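# Wind cable around a held reel's hub

## Task

With one gripper holding the reel, pin the cable under one of that gripper's fingers at a point close to one cable end, then wrap the cable around the reel's hub for more than one complete turn. Over almost the whole turn the cable must lie within roughly one cable thickness of the hub, and any stretch running backwards between the flanges is subtracted from the turn. Declare completion only when that grip keeps the reel still and lifted above the table, the other arm's moving parts are not touching the reel or cable, and that other arm is not pressing hard against the holding arm.

## Robot and tools

Robot: two arms, left_arm and right_arm, each with a two-finger parallel gripper and a wrist camera. Despite the names, left_arm sits on the +y side. Base positions in the scene frame: left_arm (+0.010, +0.363, +0.025) m, right_arm (-0.001, -0.352, +0.036) m, both nearly unrotated.

Frames: the scene frame has its origin at table-top height halfway between the nominal bases, +x pointing out over the table, +z up. Reported positions (metres), quaternions (wxyz) and targets use this frame. Offsets you command are instead measured along the current Hand target's own axes. On the gripper, +z points along the fingers and the fingers separate along y. end_effector_position is the spot between the pads, about 1 cm short of the tips; reports can be off by a few cm.

execute_actions(actions, cameras): actions is a list of actions; each action is a list of up to 15 rows, one row per 1/30 s step; a short action repeats its final row until 15 steps pass. Every row holds 14 numbers in [-1, 1], always both arms: left dx, dy, dz, rx, ry, rz, opening, then the same seven for the right. The first six are an offset, not a pose: a displacement from that arm's Hand target as it was when the action began, along the hand's axes, with 1.0 meaning 0.6 m of travel or 180 degrees of turn; rx, ry, rz form a single rotation vector. Each row counts from the same start, not from the row before, but the next action starts from the new Hand target, so repeating an offset keeps moving. Opening is absolute: +1 fully open (0.094 m), -1 shut. Sending six zeros re-requests the current Hand target; to leave a gripper unchanged, resend its present opening (0 is itself a command). cameras: list of names, ["all"] or []; images come with an empty actions list or when asked.

move(target, speed, blend, opening_speed, grip_force, blocking, cameras): target is one 14-number row in the same layout and units, or a list of up to 15 such rows; every row is an offset from the Hand targets at the move's start, not from the previous row. Straight-line paths, finishing together, at least 0.5 s, cut off at 10 s total. speed: m/s, 0.002 to 2.9, default 0.25 (rotation up to twice that in rad/s), one value or one per row. blend: corner rounding in m, default 0 (full stop at each row). opening_speed: rate of the commanded opening on the -1..+1 scale per second, at least 0.2; use it to close gently. grip_force: per-pad limit in N, 10 to 50, persists until changed; lower values close slowly. blocking=false returns after about 0.5 s while the move continues. Paths do not avoid obstacles or the other arm; faster means harder contact and more lag.

wait(seconds 0 to 10, cameras) lets time run while holding commands. stop(cameras) brakes a running move. zoom_image(camera, region=[x0, y0, x1, y1]) enlarges part of the latest image, at most 504 by 504 px. read_manual(section="licences") only returns licence text. finished_scene(scene) ends scene 1 or 2 irreversibly.

Cameras: cam_high, cam_low, cam_left_wrist, cam_right_wrist, each 672x504, pixel (0,0) top-left.

Results: per arm end_effector_position and quaternion; Hand target (the last commanded pose after clipping, the base for the next offsets); Tool commands; grip_measured on the opening scale (a squeezed hard part reads a few thousandths narrower than it is; empty grippers read slightly wide); Joint positions (last entry is the finger opening in metres); Joint velocities (omitted when all are noise); joint torques (include gravity, noisy, joints 1 to 3 wrap at ±28 N m); motor temperatures; and for action calls some per-step positions. A move adds a move: line, e.g. done, off_target, moving, held, fault, plus limits=paced (pose clipped) or limits=held (steps withheld). done means at rest within 10 mm and 2 degrees; neither done nor off_target says whether anything is being touched.

Control notes: orientation commands are clipped each step to within 40 degrees of the measured one. Friction and load can leave the hand a few cm short; resend the gap as an offset. Near a blocking object the arm keeps pressing; command the target back past the gripper to release. Avoid paths passing close to an arm's own base.

Things to avoid: objects leaving the table; dropping or flinging parts; fast impacts; arms, grippers or wrist cameras colliding or pressing each other (a gripper closing on the other's fingers counts); wrist-camera cables touching things; long stretched holds or pushing toward unreachable poses, which heat motors: MOTOR HOT at 75 °C, a fold-and-idle fault at 90 °C, collapse at 100 °C.

Each tool is called after "Emit:" as name(argument=value, ...) on one line, values as JSON.

## Session

Emit:
execute_actions(actions=[])

Scene clock: 0.00 s.
left_arm: end_effector_position=(+0.4134, +0.3747, +0.1494) grip_measured=+1.000 end_effector_quat_wxyz=(+0.619, -0.027, +0.784, +0.033) | right_arm: end_effector_position=(+0.4096, -0.3466, +0.1565) grip_measured=+1.000 end_effector_quat_wxyz=(+0.612, -0.024, +0.790, +0.028)
Joint positions: left_arm=[-0.035 1.516 0.366 0.914 -0.103 -0.005 0.094] | right_arm=[-0.031 1.549 0.396 0.9 -0.11 -0.013 0.094]
Joint velocities: within noise
Joint torques (N m): no reading
Motor temperatures (°C): left_arm=[32 31 44 37 29 28 27] | right_arm=[29 33 46 35 30 29 27]
Heat: left arm: 44 °C; right arm: 46 °C.
Hand target: left_arm +0.4125, +0.3748, +0.1457; +0.612, -0.027, +0.790, +0.033 | right_arm +0.4102, -0.3464, +0.1580; +0.612, -0.025, +0.790, +0.029
Tool commands: left_gripper/opening=+1.0 right_gripper/opening=+1.0

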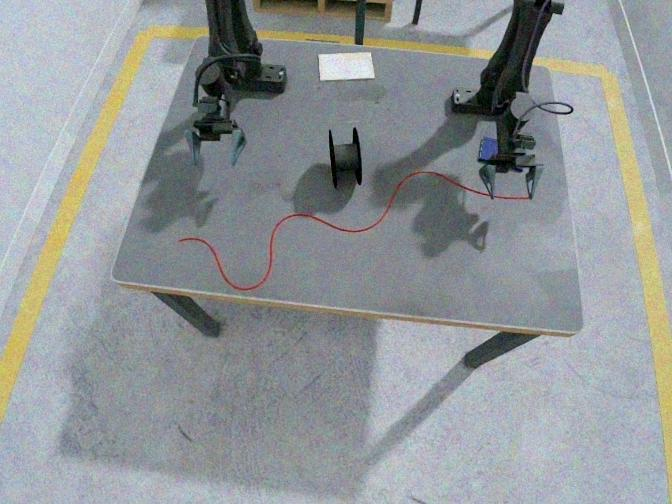

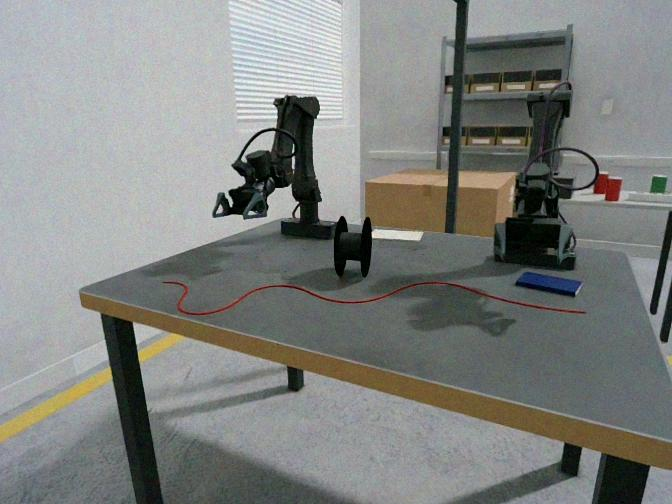

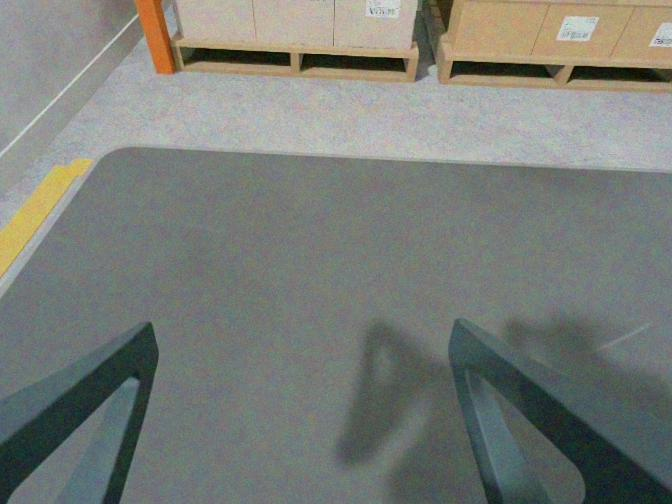

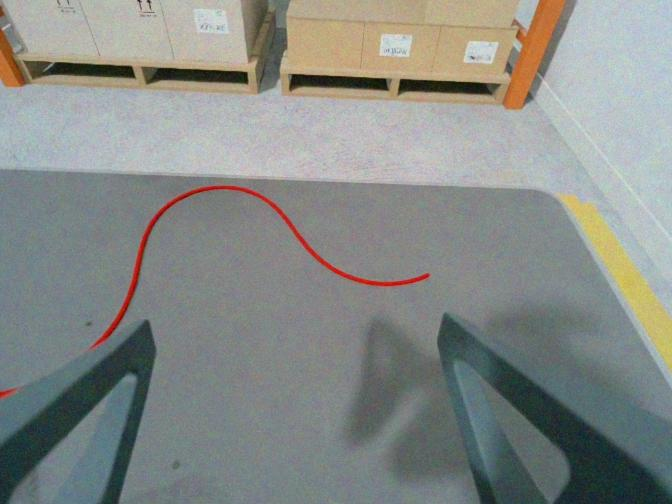

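Emit:
zoom_image(camera="cam_high", region=[280, 100, 420, 205])

Emit:
zoom_image(camera="cam_low", region=[300, 200, 410, 290])

Emit:
zoom_image(camera="cam_high", region=[160, 150, 560, 310])

Scaled by 3.600 from the camera's 672x504 image, which has a finer 960x720 frame.

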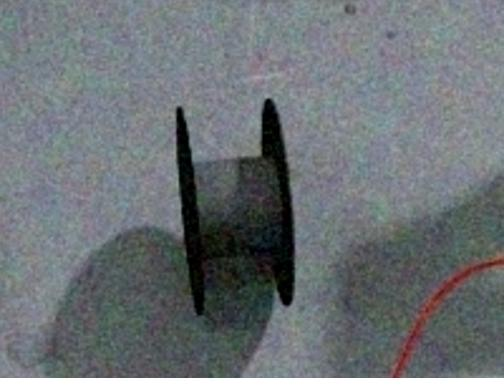

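Scaled by 4.582 from the camera's 672x504 image, which has a finer 960x720 frame.

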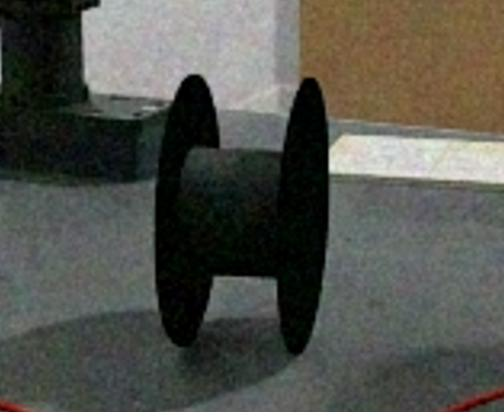

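Scaled by 1.260 from the camera's 672x504 image, which has a finer 960x720 frame.

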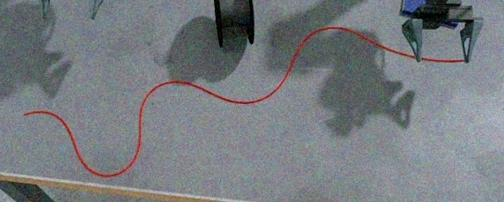

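Emit:
zoom_image(camera="cam_high", region=[160, 60, 300, 180])

Emit:
zoom_image(camera="cam_high", region=[440, 100, 580, 220])

Scaled by 3.600 from the camera's 672x504 image, which has a finer 960x720 frame.

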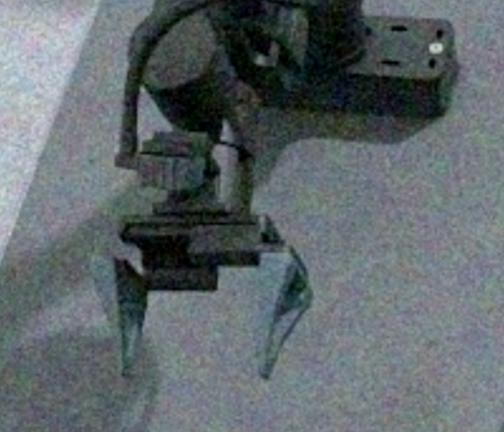

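Scaled by 3.600 from the camera's 672x504 image, which has a finer 960x720 frame.

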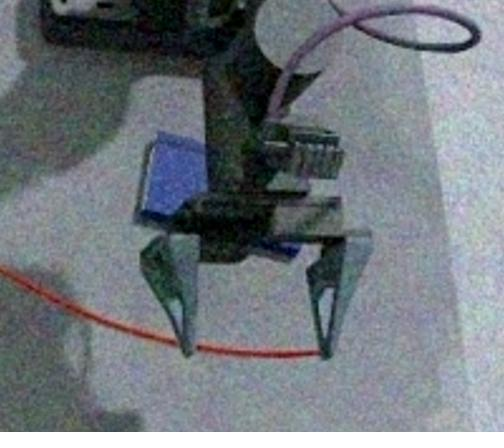

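Emit:
move(target=[0.0517,0.1722,-0.149,0.325,0.325,0.4196,1.0,-0.0192,0.4972,-0.243,0,0.2533,0,1.0], speed=0.3, cameras=["all"])

Scene clock: 325.47 s.
left_arm: end_effector_position=(+0.3087, +0.4722, +0.1406) grip_measured=+1.000 end_effector_quat_wxyz=(-0.003, +0.670, +0.742, +0.016) | right_arm: end_effector_position=(+0.2487, -0.0630, +0.2068) grip_measured=+1.000 end_effector_quat_wxyz=(+0.257, -0.041, +0.966, +0.017)
Joint positions: left_arm=[0.32 1.723 1.43 -1.252 -0.02 1.807 0.094] | right_arm=[1.052 1.677 1.487 -1.054 0.412 0.893 0.094]
Joint torques (N m): left_arm=[-0.57 -7.13 7.94 0.54 -0.05 0.11] | right_arm=[0.21 -6.11 9.47 0.46 0.28 0.2]
Motor temperatures (°C): left_arm=[31 32 42 49 28 27 27] | right_arm=[28 33 46 50 29 28 27]
Heat: left arm: 49 °C; right arm: 50 °C.
Hand target: left_arm +0.3100, +0.4701, +0.1401; -0.007, +0.677, +0.736, +0.008 | right_arm +0.2502, -0.0600, +0.2098; +0.258, -0.034, +0.965, +0.017
Off the commanded pose: left_arm 0.002 m, 2 deg | right_arm 0.005 m, 1 deg.
move: done
camera_calibration:
cam_left_wrist: T_world_to_cam=[[-0.989365, -0.13631, 0.0507584, 0.354228], [-0.0900652, 0.848122, 0.52209, -0.414169], [-0.114215, 0.511966, -0.851379, 0.0379323], [0, 0, 0, 1]] pos_world=[0.317491, 0.38013, 0.230548]
cam_right_wrist: T_world_to_cam=[[0.0738376, -0.991986, 0.102528, -0.114039], [-0.997117, -0.0716311, 0.0250431, 0.269347], [-0.0174982, -0.104082, -0.994415, 0.32321], [0, 0, 0, 1]] pos_world=[0.282646, -0.0601913, 0.326351]

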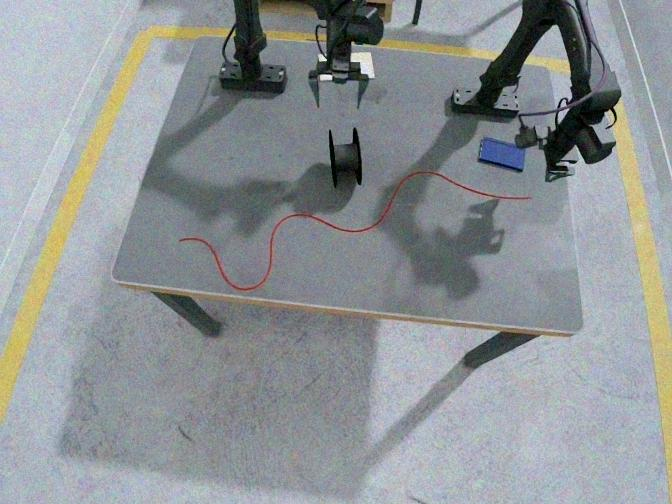

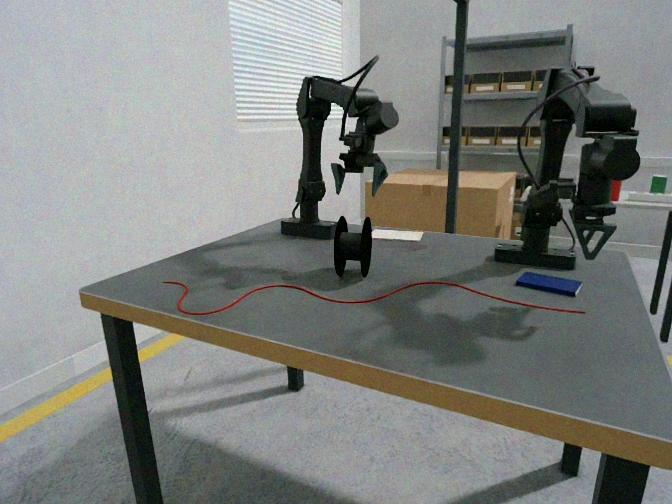

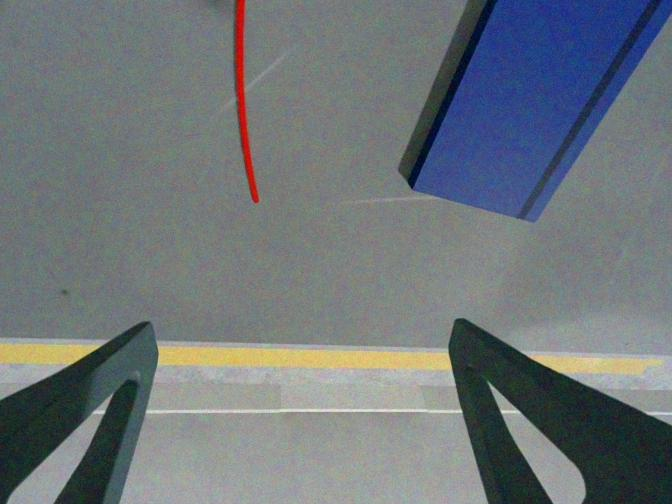

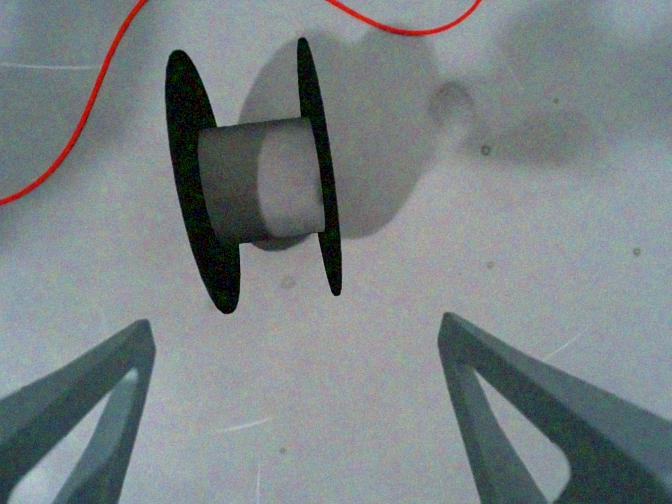

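Emit:
move(target=[0.0005,0.0538,0.167,0,0,-0.0278,0.0,0.0648,-0.2292,-0.0223,0,0,0,1.0], speed=0.25, cameras=["cam_left_wrist","cam_low"])

Scene clock: 371.27 s.
left_arm: end_effector_position=(+0.3454, +0.4794, +0.0476) grip_measured=+0.001 end_effector_quat_wxyz=(-0.002, +0.643, +0.766, +0.018) | right_arm: end_effector_position=(+0.2198, -0.1965, +0.2030) grip_measured=+1.000 end_effector_quat_wxyz=(+0.257, -0.034, +0.966, +0.020)
Joint positions: left_arm=[0.304 1.932 1.317 -0.927 -0.022 1.719 0.047] | right_arm=[0.838 1.172 1.034 -1.025 0.335 0.692 0.094]
Joint torques (N m): left_arm=[-0.59 -9.29 4.93 0.74 -0.04 -0.05] | right_arm=[-0.47 -3.12 5.57 0.85 0.22 -0.12]
Motor temperatures (°C): left_arm=[31 33 43 42 28 27 27] | right_arm=[28 33 47 45 29 28 27]
Heat: left arm: 43 °C; right arm: 47 °C.
Hand target: left_arm +0.3423, +0.4752, +0.0401; -0.006, +0.644, +0.765, +0.008 | right_arm +0.2201, -0.1999, +0.2000; +0.258, -0.034, +0.965, +0.017
Off the commanded pose: left_arm 0.009 m, 1 deg | right_arm 0.005 m, 0 deg.
move: done
camera_calibration:
cam_left_wrist: T_world_to_cam=[[-0.977162, -0.207592, 0.0453803, 0.426453], [-0.153964, 0.838863, 0.522114, -0.341989], [-0.146455, 0.503203, -0.851667, -0.0254315], [0, 0, 0, 1]] pos_world=[0.360335, 0.388208, 0.137546]
Images, in order (width x height): cam_low 672x504, cam_left_wrist 672x504.

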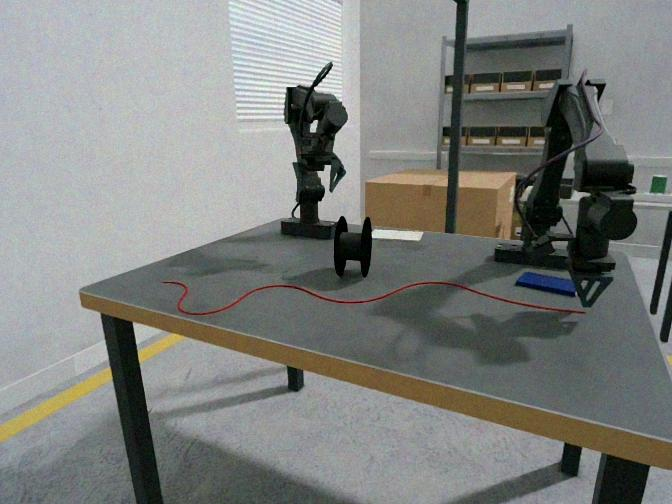

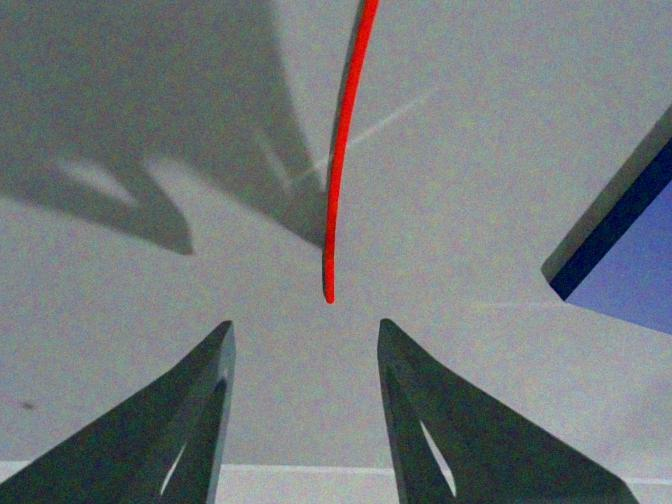

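Emit:
move(target=[0.0043,-0.0133,0.0533,0,0,0,0.0,0,0,0,0,0,0,1.0], speed=0.1, cameras=["cam_left_wrist"])

Scene clock: 381.57 s.
left_arm: end_effector_position=(+0.3432, +0.4789, +0.0213) grip_measured=+0.001 end_effector_quat_wxyz=(+0.003, +0.643, +0.766, +0.027) | right_arm: end_effector_position=(+0.2198, -0.1965, +0.2030) grip_measured=+1.000 end_effector_quat_wxyz=(+0.257, -0.034, +0.966, +0.020)
Joint positions: left_arm=[0.304 1.949 1.226 -0.799 -0.023 1.719 0.047] | right_arm=[0.838 1.172 1.034 -1.025 0.334 0.691 0.094]
Joint torques (N m): left_arm=[0.4 -8.25 4 0.81 -0.02 0.1] | right_arm=[-0.53 -3.11 5.56 0.78 0.27 -0.08]
Heat: left arm: 42 °C; right arm: 46 °C.
Hand target: left_arm +0.3340, +0.4770, +0.0081; -0.006, +0.644, +0.765, +0.008 | right_arm +0.2201, -0.1999, +0.2000; +0.258, -0.034, +0.965, +0.017
Off the commanded pose: left_arm 0.016 m, 2 deg | right_arm 0.005 m, 0 deg.
move: off_target (left_arm)
camera_calibration:
cam_left_wrist: T_world_to_cam=[[-0.977795, -0.207922, 0.0261897, 0.426135], [-0.1635, 0.835057, 0.525306, -0.323148], [-0.131093, 0.50936, -0.85051, -0.0560329], [0, 0, 0, 1]] pos_world=[0.356493, 0.386991, 0.110935]
Images, in order (width x height): cam_left_wrist 672x504.

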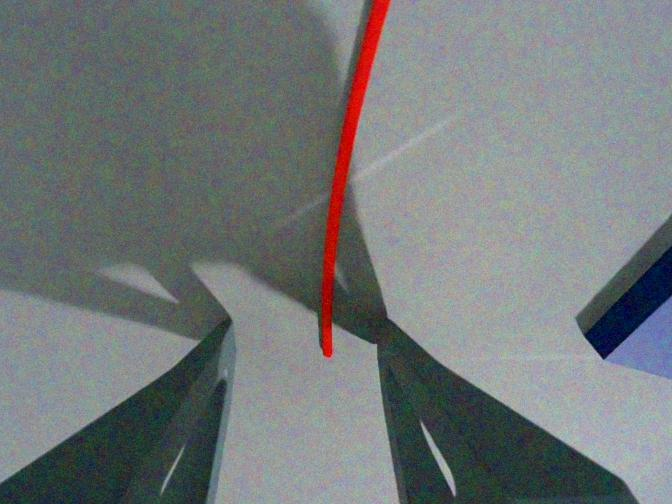

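Emit:
move(target=[0,0,-0.008,0,0,0,-1.0,0,0,0,0,0,0,1.0], speed=0.1, opening_speed=1.0, cameras=["cam_left_wrist"])

Scene clock: 391.03 s.
left_arm: end_effector_position=(+0.3433, +0.4789, +0.0213) grip_measured=-0.930 end_effector_quat_wxyz=(+0.003, +0.643, +0.766, +0.027) | right_arm: end_effector_position=(+0.2198, -0.1965, +0.2030) grip_measured=+1.000 end_effector_quat_wxyz=(+0.257, -0.034, +0.966, +0.020)
Joint positions: left_arm=[0.304 1.949 1.226 -0.799 -0.023 1.719 0.003] | right_arm=[0.838 1.172 1.034 -1.025 0.334 0.691 0.094]
Joint torques (N m): left_arm=[0.46 -8.88 4.7 0.66 -0.01 0.08] | right_arm=[-0.68 -3.21 5.67 0.88 0.2 -0.03]
Heat: left arm: 42 °C; right arm: 46 °C.
Hand target: left_arm +0.3340, +0.4769, +0.0129; -0.006, +0.644, +0.765, +0.008 | right_arm +0.2201, -0.1999, +0.2000; +0.258, -0.034, +0.965, +0.017
Off the commanded pose: left_arm 0.013 m, 2 deg | right_arm 0.005 m, 0 deg.
move: off_target (left_arm)
camera_calibration:
cam_left_wrist: T_world_to_cam=[[-0.977801, -0.207939, 0.0258073, 0.426284], [-0.163704, 0.834996, 0.525341, -0.323038], [-0.130788, 0.509454, -0.8505, -0.0561664], [0, 0, 0, 1]] pos_world=[0.356592, 0.38699, 0.110934]
Images, in order (width x height): cam_left_wrist 672x504.

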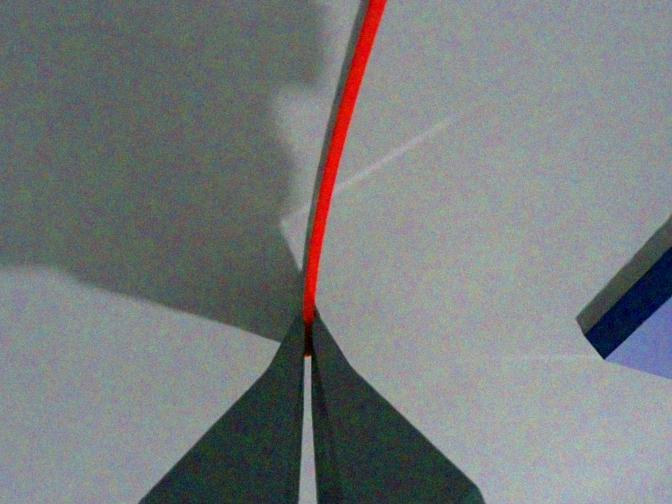

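Emit:
move(target=[[-0.04,0.01,-0.31,0,0,0,-1.0,0,0,0,0,0,0,1.0],[-0.785,0.0722,-0.405,0.3221,-0.3369,-0.4329,-1.0,0,0,0,0,0,0,1.0]], speed=0.25, blend=0.03, cameras=["all"])

Scene clock: 423.90 s.
left_arm: end_effector_position=(+0.4619, +0.0154, +0.2396) grip_measured=-0.931 end_effector_quat_wxyz=(+0.061, -0.091, +0.790, -0.604) | right_arm: end_effector_position=(+0.2198, -0.1965, +0.2030) grip_measured=+1.000 end_effector_quat_wxyz=(+0.257, -0.034, +0.966, +0.020)
Joint positions: left_arm=[-0.423 2.052 1.57 0.044 0.9 -1.233 0.003] | right_arm=[0.838 1.172 1.034 -1.025 0.334 0.691 0.094]
Joint torques (N m): left_arm=[-0.5 -15.86 5.74 2.1 0.15 0.02] | right_arm=[-0.58 -2.99 5.63 0.85 0.25 -0.11]
Heat: left arm: 42 °C; right arm: 45 °C.
Hand target: left_arm +0.4564, +0.0152, +0.2465; +0.067, -0.088, +0.789, -0.605 | right_arm +0.2201, -0.1999, +0.2000; +0.258, -0.034, +0.965, +0.017
Off the commanded pose: left_arm 0.009 m, 1 deg | right_arm 0.005 m, 0 deg.
move: done
camera_calibration:
cam_left_wrist: T_world_to_cam=[[0.0879498, -0.178184, 0.980059, -0.281155], [-0.949186, 0.283467, 0.136716, 0.433052], [-0.302175, -0.942283, -0.144199, 0.313442], [0, 0, 0, 1]] pos_world=[0.530489, 0.122497, 0.261541]
cam_right_wrist: T_world_to_cam=[[0.0624792, -0.993683, 0.0932276, -0.239792], [-0.997877, -0.0604762, 0.0241606, 0.233699], [-0.0183699, -0.0945393, -0.995352, 0.307358], [0, 0, 0, 1]] pos_world=[0.253831, -0.195086, 0.322639]

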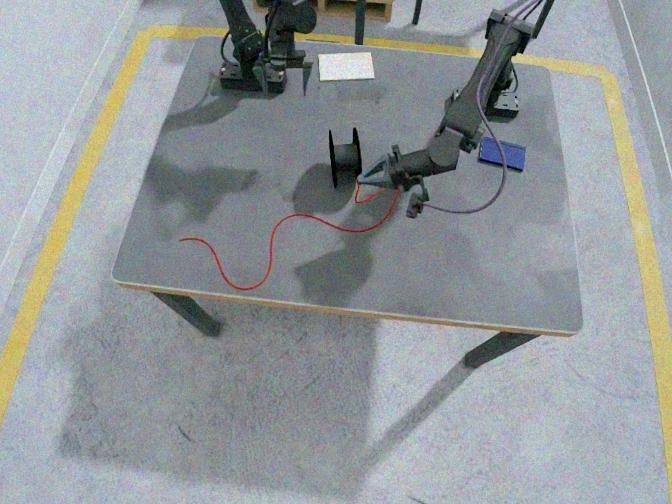

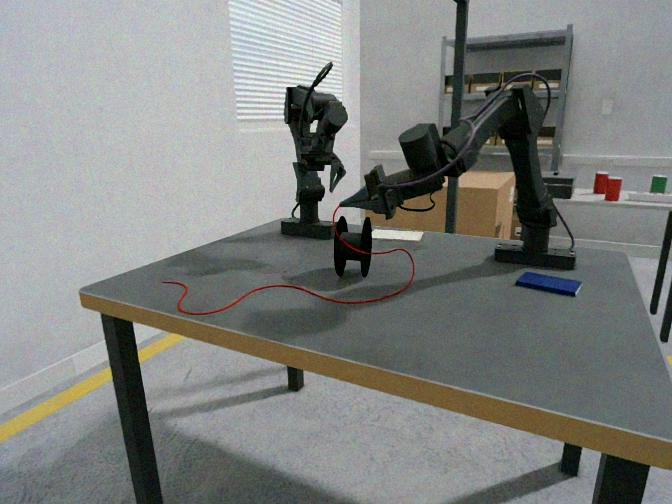

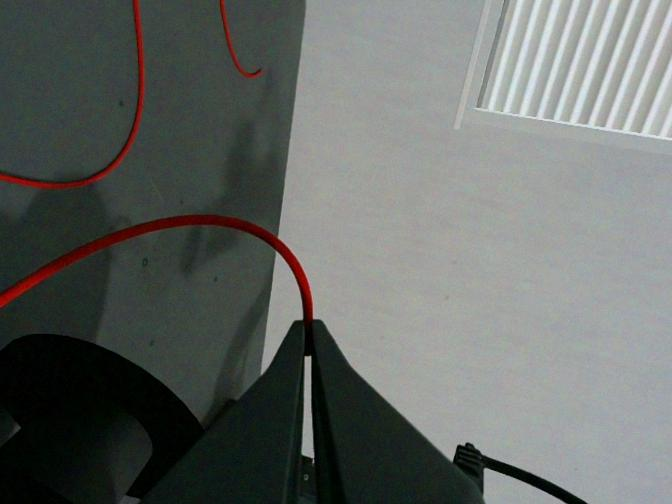

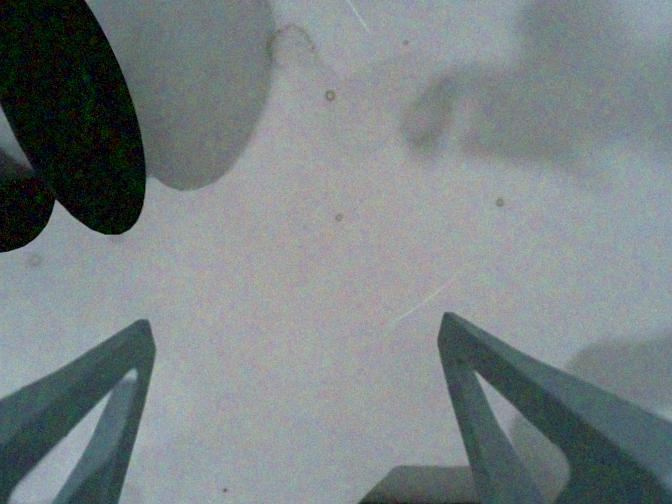

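Emit:
zoom_image(camera="cam_left_wrist", region=[0, 300, 340, 504])

Emit:
zoom_image(camera="cam_low", region=[300, 180, 460, 300])

Scaled by 1.482 from the camera's 672x504 image, which has a finer 960x720 frame.

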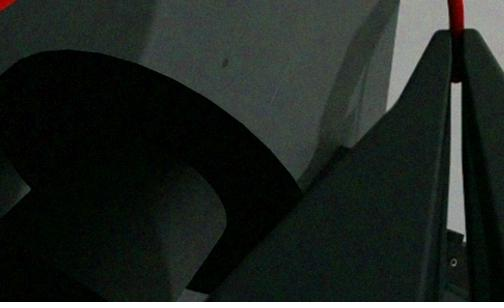

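Scaled by 3.150 from the camera's 672x504 image, which has a finer 960x720 frame.

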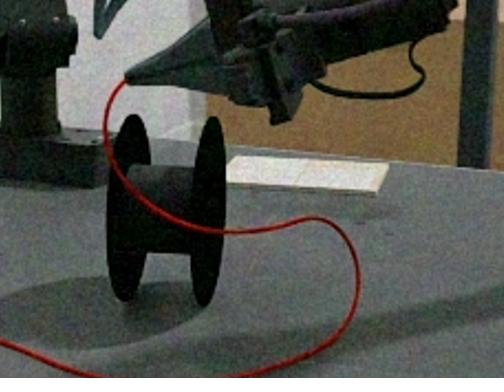

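Emit:
move(target=[[0.319,0.0488,0.0532,0,0,0,-1.0,0,0,0,0,0,0,1.0],[0.3242,0.1103,0.0933,0,0,0,-1.0,0,0,0,0,0,0,1.0]], speed=0.2, blend=0.02, cameras=["all"])

Scene clock: 513.67 s.
left_arm: end_effector_position=(+0.2768, -0.0644, +0.1847) grip_measured=-0.932 end_effector_quat_wxyz=(+0.070, -0.081, +0.780, -0.617) | right_arm: end_effector_position=(+0.2198, -0.1965, +0.2030) grip_measured=+1.000 end_effector_quat_wxyz=(+0.257, -0.034, +0.966, +0.020)
Joint positions: left_arm=[-0.86 1.791 0.881 0.647 0.497 -1.434 0.003] | right_arm=[0.838 1.172 1.034 -1.025 0.334 0.691 0.094]
Joint torques (N m): left_arm=[-0.62 -8.03 5.07 2.37 -0.11 0.03] | right_arm=[-0.53 -3.02 5.6 0.86 0.18 -0.07]
Motor temperatures (°C): left_arm=[30 42 41 44 28 27 30] | right_arm=[28 31 44 42 29 28 27]
Heat: left arm: 44 °C; right arm: 44 °C.
Hand target: left_arm +0.2747, -0.0638, +0.1683; +0.067, -0.088, +0.789, -0.605 | right_arm +0.2201, -0.1999, +0.2000; +0.258, -0.034, +0.965, +0.017
Off the commanded pose: left_arm 0.017 m, 2 deg | right_arm 0.005 m, 0 deg.
move: off_target (left_arm)
camera_calibration:
cam_left_wrist: T_world_to_cam=[[0.0587238, -0.148983, 0.987095, -0.216535], [-0.950916, 0.292594, 0.100733, 0.295311], [-0.303825, -0.94456, -0.124488, 0.170968], [0, 0, 0, 1]] pos_world=[0.345476, 0.0428238, 0.205277]
cam_right_wrist: T_world_to_cam=[[0.0624792, -0.993683, 0.0932276, -0.239792], [-0.997877, -0.0604762, 0.0241606, 0.233699], [-0.0183699, -0.0945393, -0.995352, 0.307358], [0, 0, 0, 1]] pos_world=[0.253831, -0.195086, 0.322639]

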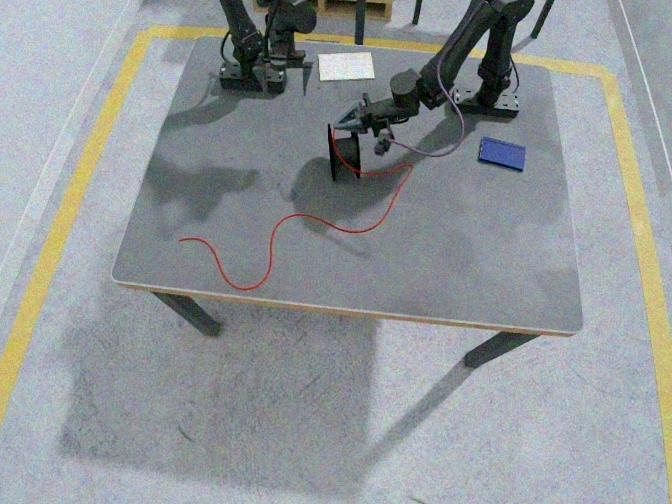

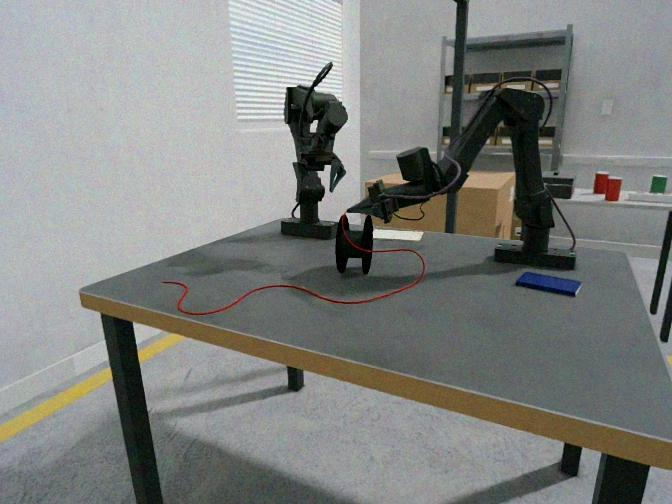

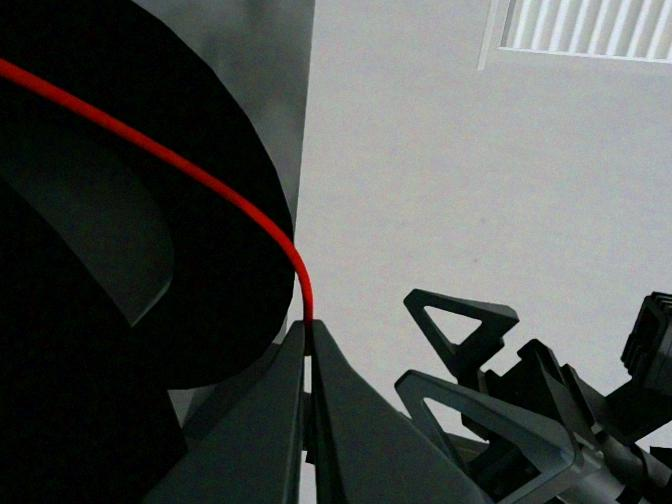

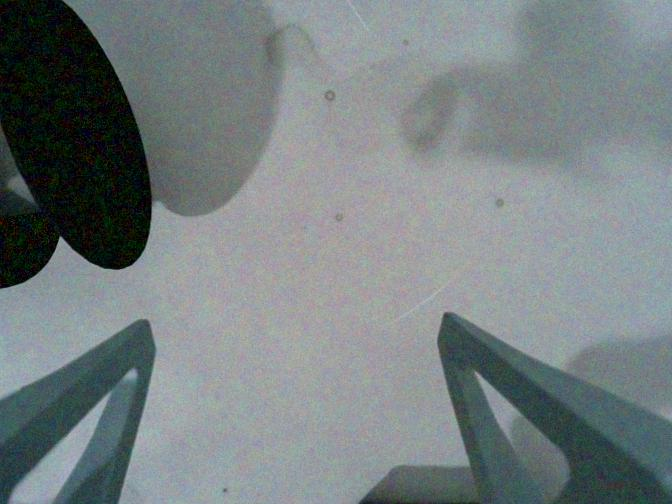

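Emit:
zoom_image(camera="cam_high", region=[300, 80, 430, 200])

Emit:
zoom_image(camera="cam_low", region=[310, 180, 430, 290])

Scaled by 3.877 from the camera's 672x504 image, which has a finer 960x720 frame.

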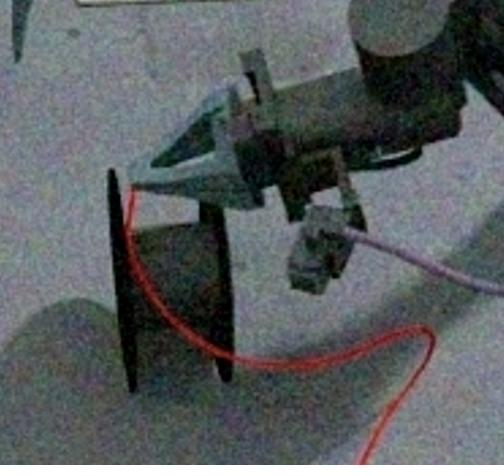

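Scaled by 4.200 from the camera's 672x504 image, which has a finer 960x720 frame.

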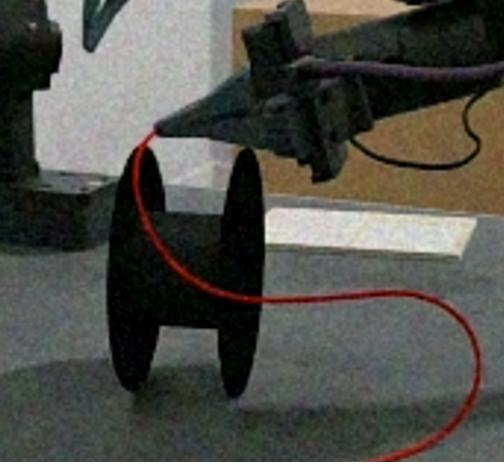

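Emit:
move(target=[0.0457,0.0288,0.008,0,0,0,-1.0,-0.1617,0.1997,0.0967,-0.0119,0.1122,-0.047,0.277], speed=0.15, cameras=["all"])

Scene clock: 561.47 s.
left_arm: end_effector_position=(+0.2515, -0.0726, +0.1810) grip_measured=-0.932 end_effector_quat_wxyz=(+0.080, -0.072, +0.766, -0.633) | right_arm: end_effector_position=(+0.3206, -0.0716, +0.2008) grip_measured=+0.279 end_effector_quat_wxyz=(+0.089, -0.111, +0.990, +0.011)
Joint positions: left_arm=[-0.932 1.793 0.802 0.787 0.427 -1.453 0.003] | right_arm=[0.758 2.053 2.048 -1.409 0.088 0.522 0.06]
Joint torques (N m): left_arm=[-0.69 -6.93 4.44 2.09 -0.14 -0.01] | right_arm=[-0.58 -8.65 8.96 0.16 0.05 -0.11]
Heat: left arm: 48 °C; right arm: 44 °C.
Hand target: left_arm +0.2479, -0.0699, +0.1502; +0.067, -0.088, +0.789, -0.605 | right_arm +0.3241, -0.0721, +0.2000; +0.085, -0.112, +0.990, +0.010
Off the commanded pose: left_arm 0.031 m, 5 deg | right_arm 0.003 m, 0 deg.
move: off_target (left_arm)
camera_calibration:
cam_left_wrist: T_world_to_cam=[[0.0262579, -0.110318, 0.993549, -0.202896], [-0.953293, 0.296407, 0.0581052, 0.282638], [-0.300905, -0.948669, -0.097382, 0.149172], [0, 0, 0, 1]] pos_world=[0.319651, 0.0353562, 0.199691]
cam_right_wrist: T_world_to_cam=[[0.245104, -0.963323, 0.109235, -0.181369], [-0.91411, -0.192092, 0.357078, 0.238733], [-0.322998, -0.187374, -0.927665, 0.396313], [0, 0, 0, 1]] pos_world=[0.390691, -0.0545993, 0.302211]

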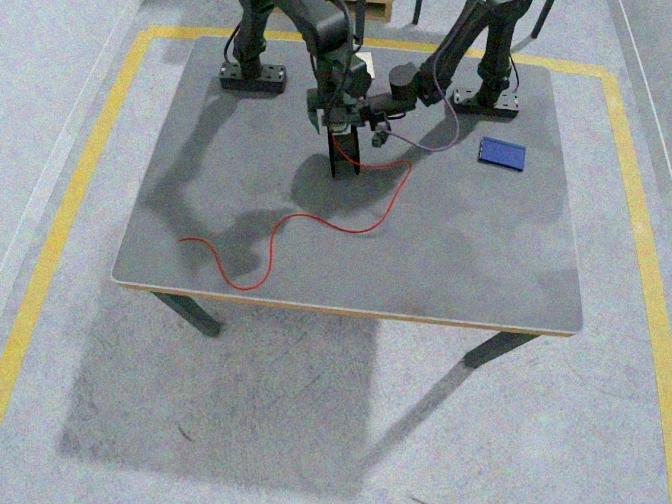

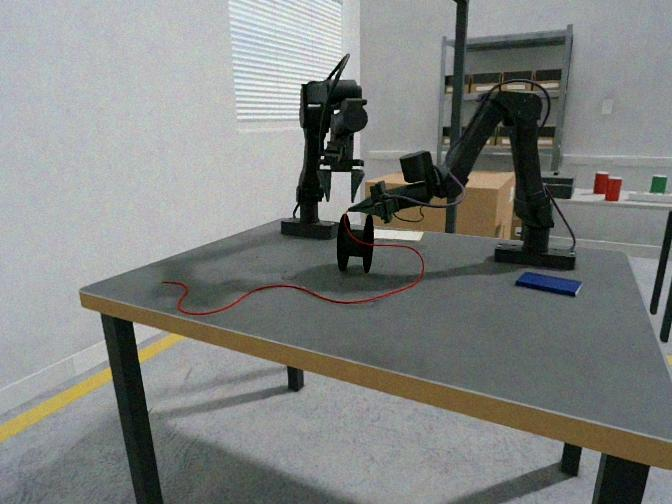

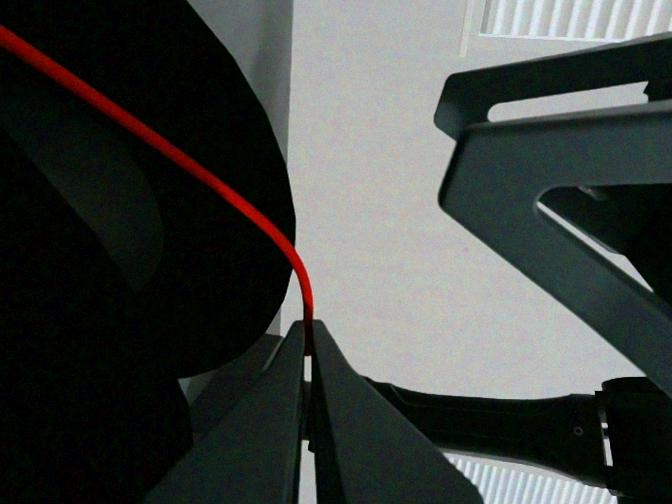

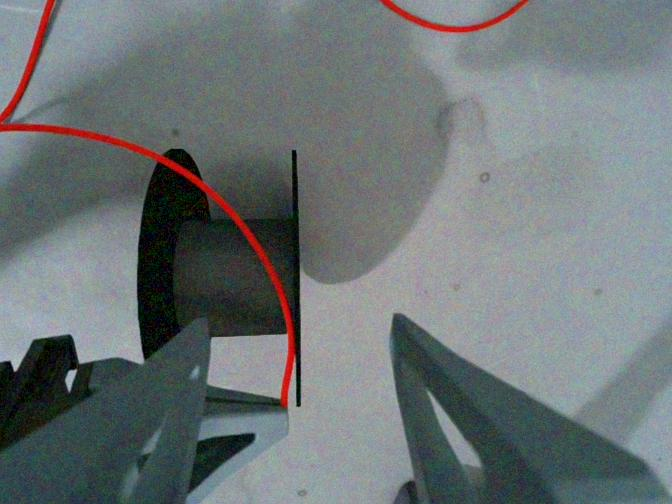

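Emit:
zoom_image(camera="cam_right_wrist", region=[100, 130, 420, 504])

Emit:
zoom_image(camera="cam_low", region=[310, 160, 430, 280])

Scaled by 1.348 from the camera's 672x504 image, which has a finer 960x720 frame.

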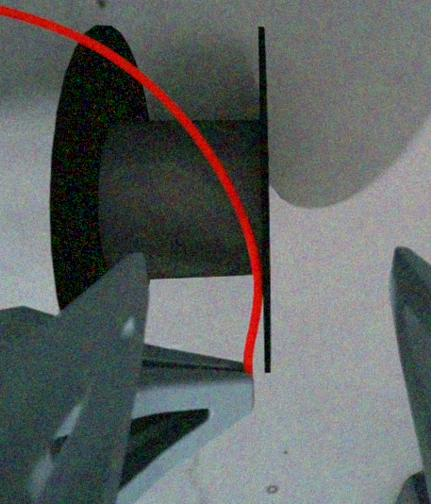

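Scaled by 4.200 from the camera's 672x504 image, which has a finer 960x720 frame.

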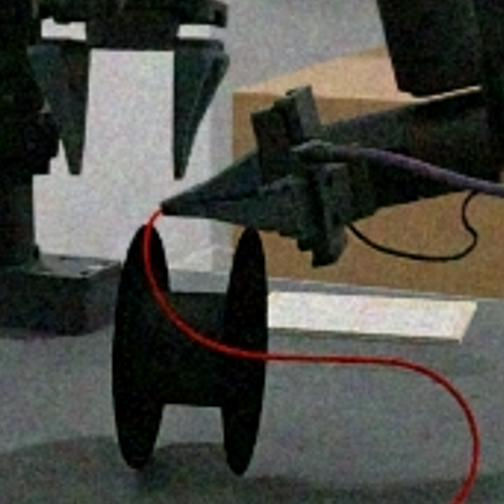

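Emit:
move(target=[-0.0033,-0.0483,-0.0123,-0.0833,0,0,-1.0,0,0,0,0,0,0,0.277], speed=0.1, cameras=["cam_low","cam_right_wrist","cam_left_wrist"])

Emit:
zoom_image(camera="cam_low", region=[310, 160, 430, 280])

Scene clock: 587.93 s.
left_arm: end_effector_position=(+0.2492, -0.0679, +0.1671) grip_measured=-0.932 end_effector_quat_wxyz=(+0.043, -0.104, +0.863, -0.493) | right_arm: end_effector_position=(+0.3205, -0.0716, +0.2008) grip_measured=+0.279 end_effector_quat_wxyz=(+0.089, -0.111, +0.990, +0.011)
Joint positions: left_arm=[-0.95 1.723 1.046 0.098 0.368 -1.373 0.003] | right_arm=[0.758 2.053 2.048 -1.409 0.088 0.522 0.06]
Joint torques (N m): left_arm=[-0.57 -11.32 8.8 1.98 -0.06 0.13] | right_arm=[-0.66 -8.99 8.91 0.17 0.04 -0.09]
Heat: left arm: 45 °C; right arm: 45 °C.
Hand target: left_arm +0.2499, -0.0700, +0.1802; +0.055, -0.096, +0.861, -0.497 | right_arm +0.3241, -0.0721, +0.2000; +0.085, -0.112, +0.990, +0.010
Off the commanded pose: left_arm 0.013 m, 2 deg | right_arm 0.004 m, 0 deg.
move: off_target (left_arm)
camera_calibration:
cam_left_wrist: T_world_to_cam=[[0.156751, -0.42264, 0.892639, -0.225385], [-0.933038, 0.232978, 0.274154, 0.234309], [-0.323834, -0.875841, -0.35782, 0.205776], [0, 0, 0, 1]] pos_world=[0.320586, 0.030381, 0.210581]
cam_right_wrist: T_world_to_cam=[[0.245122, -0.9633, 0.109402, -0.181486], [-0.914024, -0.191999, 0.357345, 0.238549], [-0.323226, -0.187589, -0.927543, 0.396209], [0, 0, 0, 1]] pos_world=[0.390591, -0.0546997, 0.302112]
Images, in order (width x height): cam_low 672x504, cam_left_wrist 672x504, cam_right_wrist 672x504.

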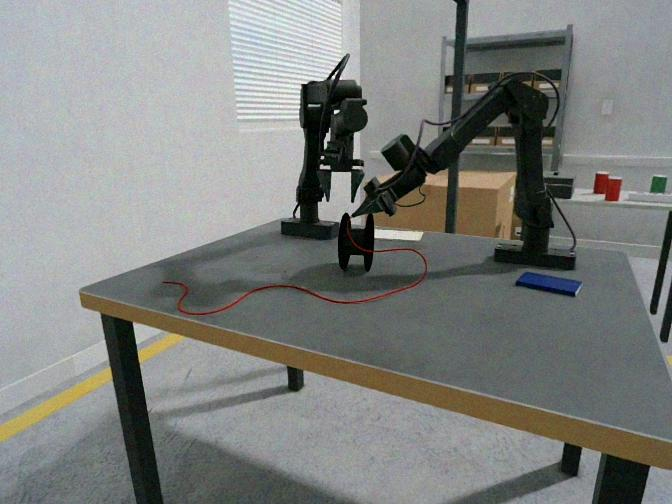

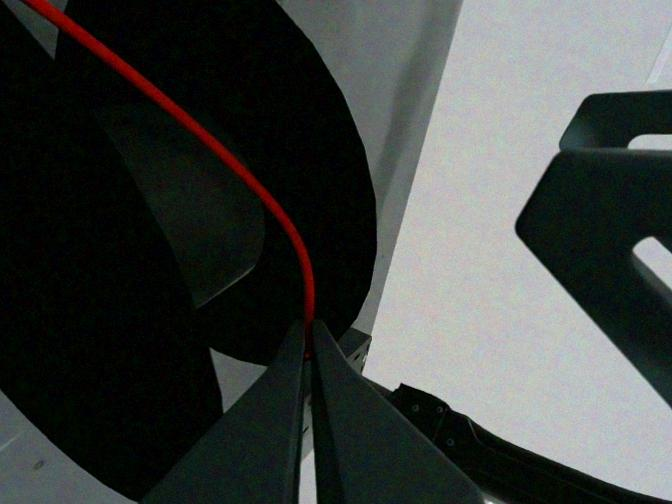

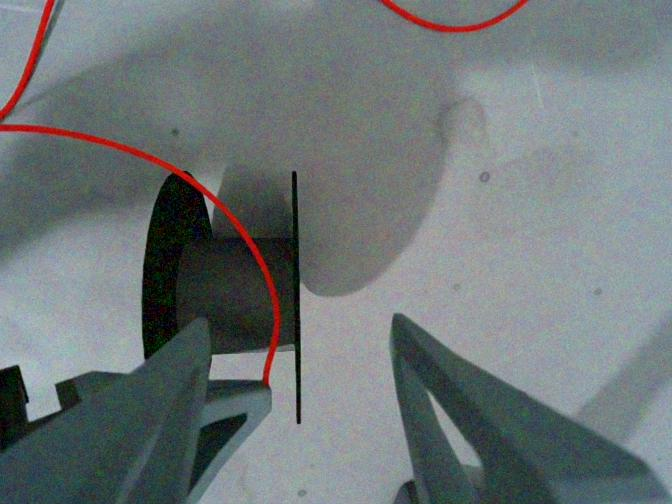

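Scaled by 4.200 from the camera's 672x504 image, which has a finer 960x720 frame.

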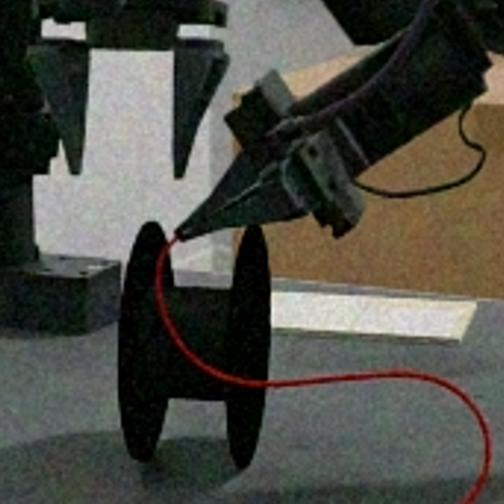

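Emit:
move(target=[0,0,0,0,0,0,-1.0,0.0312,0.0048,0.0707,0,0.0417,0,-0.149], speed=0.1, cameras=["cam_low","cam_right_wrist","cam_left_wrist"])

Emit:
zoom_image(camera="cam_right_wrist", region=[120, 150, 440, 504])

Emit:
zoom_image(camera="cam_low", region=[310, 160, 430, 280])

Scene clock: 637.73 s.
left_arm: end_effector_position=(+0.2492, -0.0679, +0.1671) grip_measured=-0.932 end_effector_quat_wxyz=(+0.043, -0.103, +0.863, -0.493) | right_arm: end_effector_position=(+0.3116, -0.0693, +0.1640) grip_measured=-0.147 end_effector_quat_wxyz=(+0.030, -0.112, +0.993, +0.007)
Joint positions: left_arm=[-0.95 1.723 1.046 0.098 0.368 -1.373 0.003] | right_arm=[0.75 2.12 2.015 -1.409 0.024 0.52 0.04]
Joint torques (N m): left_arm=[-0.58 -11.28 8.8 1.99 -0.06 0.13] | right_arm=[-0.66 -9.58 5.56 0.19 0.02 -0.09]
Motor temperatures (°C): left_arm=[30 39 43 45 28 27 31] | right_arm=[28 35 45 37 29 28 27]
Heat: left arm: 45 °C; right arm: 45 °C.
Hand target: left_arm +0.2499, -0.0700, +0.1802; +0.055, -0.096, +0.861, -0.497 | right_arm +0.3125, -0.0718, +0.1550; +0.020, -0.112, +0.994, +0.002
Off the commanded pose: left_arm 0.013 m, 2 deg | right_arm 0.009 m, 1 deg.
move: off_target (left_arm)
camera_calibration:
cam_left_wrist: T_world_to_cam=[[0.156447, -0.422685, 0.892671, -0.225309], [-0.933084, 0.233095, 0.273901, 0.234467], [-0.323851, -0.875788, -0.357934, 0.205836], [0, 0, 0, 1]] pos_world=[0.320686, 0.0303809, 0.210581]
cam_right_wrist: T_world_to_cam=[[0.257715, -0.960891, 0.101346, -0.175507], [-0.865964, -0.183174, 0.465354, 0.21194], [-0.42859, -0.207691, -0.879304, 0.383187], [0, 0, 0, 1]] pos_world=[0.392993, -0.0502371, 0.256097]
Images, in order (width x height): cam_low 672x504, cam_left_wrist 672x504, cam_right_wrist 672x504.

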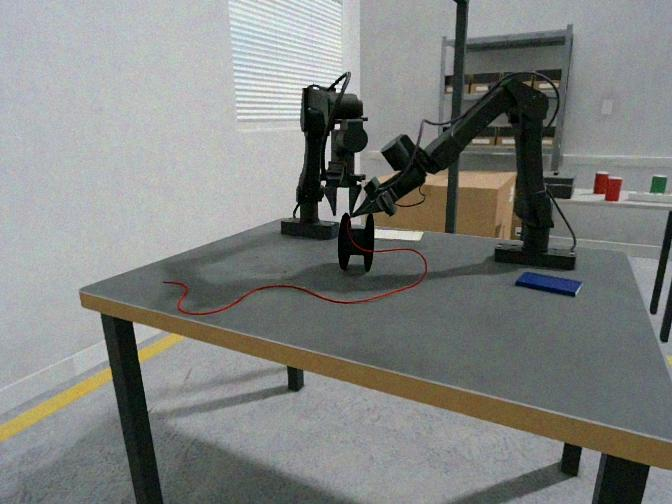

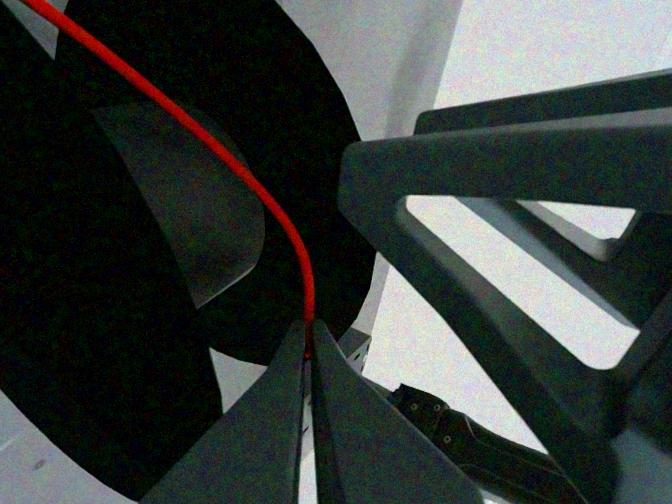

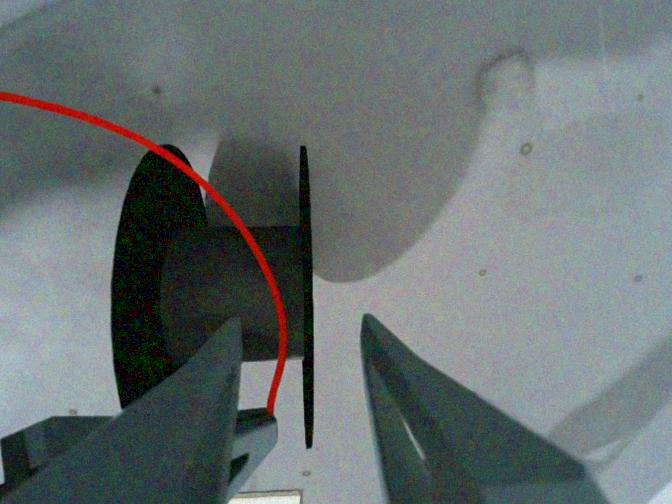

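Scaled by 1.424 from the camera's 672x504 image, which has a finer 960x720 frame.

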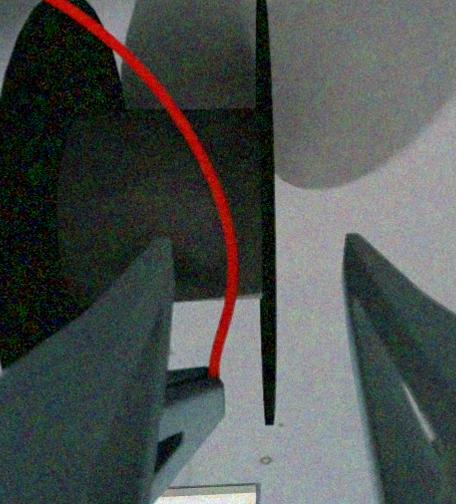

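Scaled by 4.200 from the camera's 672x504 image, which has a finer 960x720 frame.

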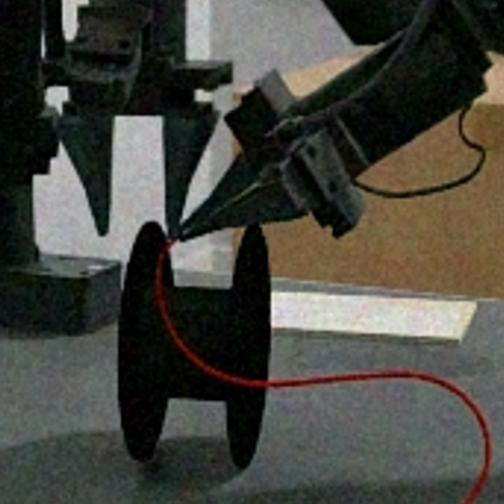

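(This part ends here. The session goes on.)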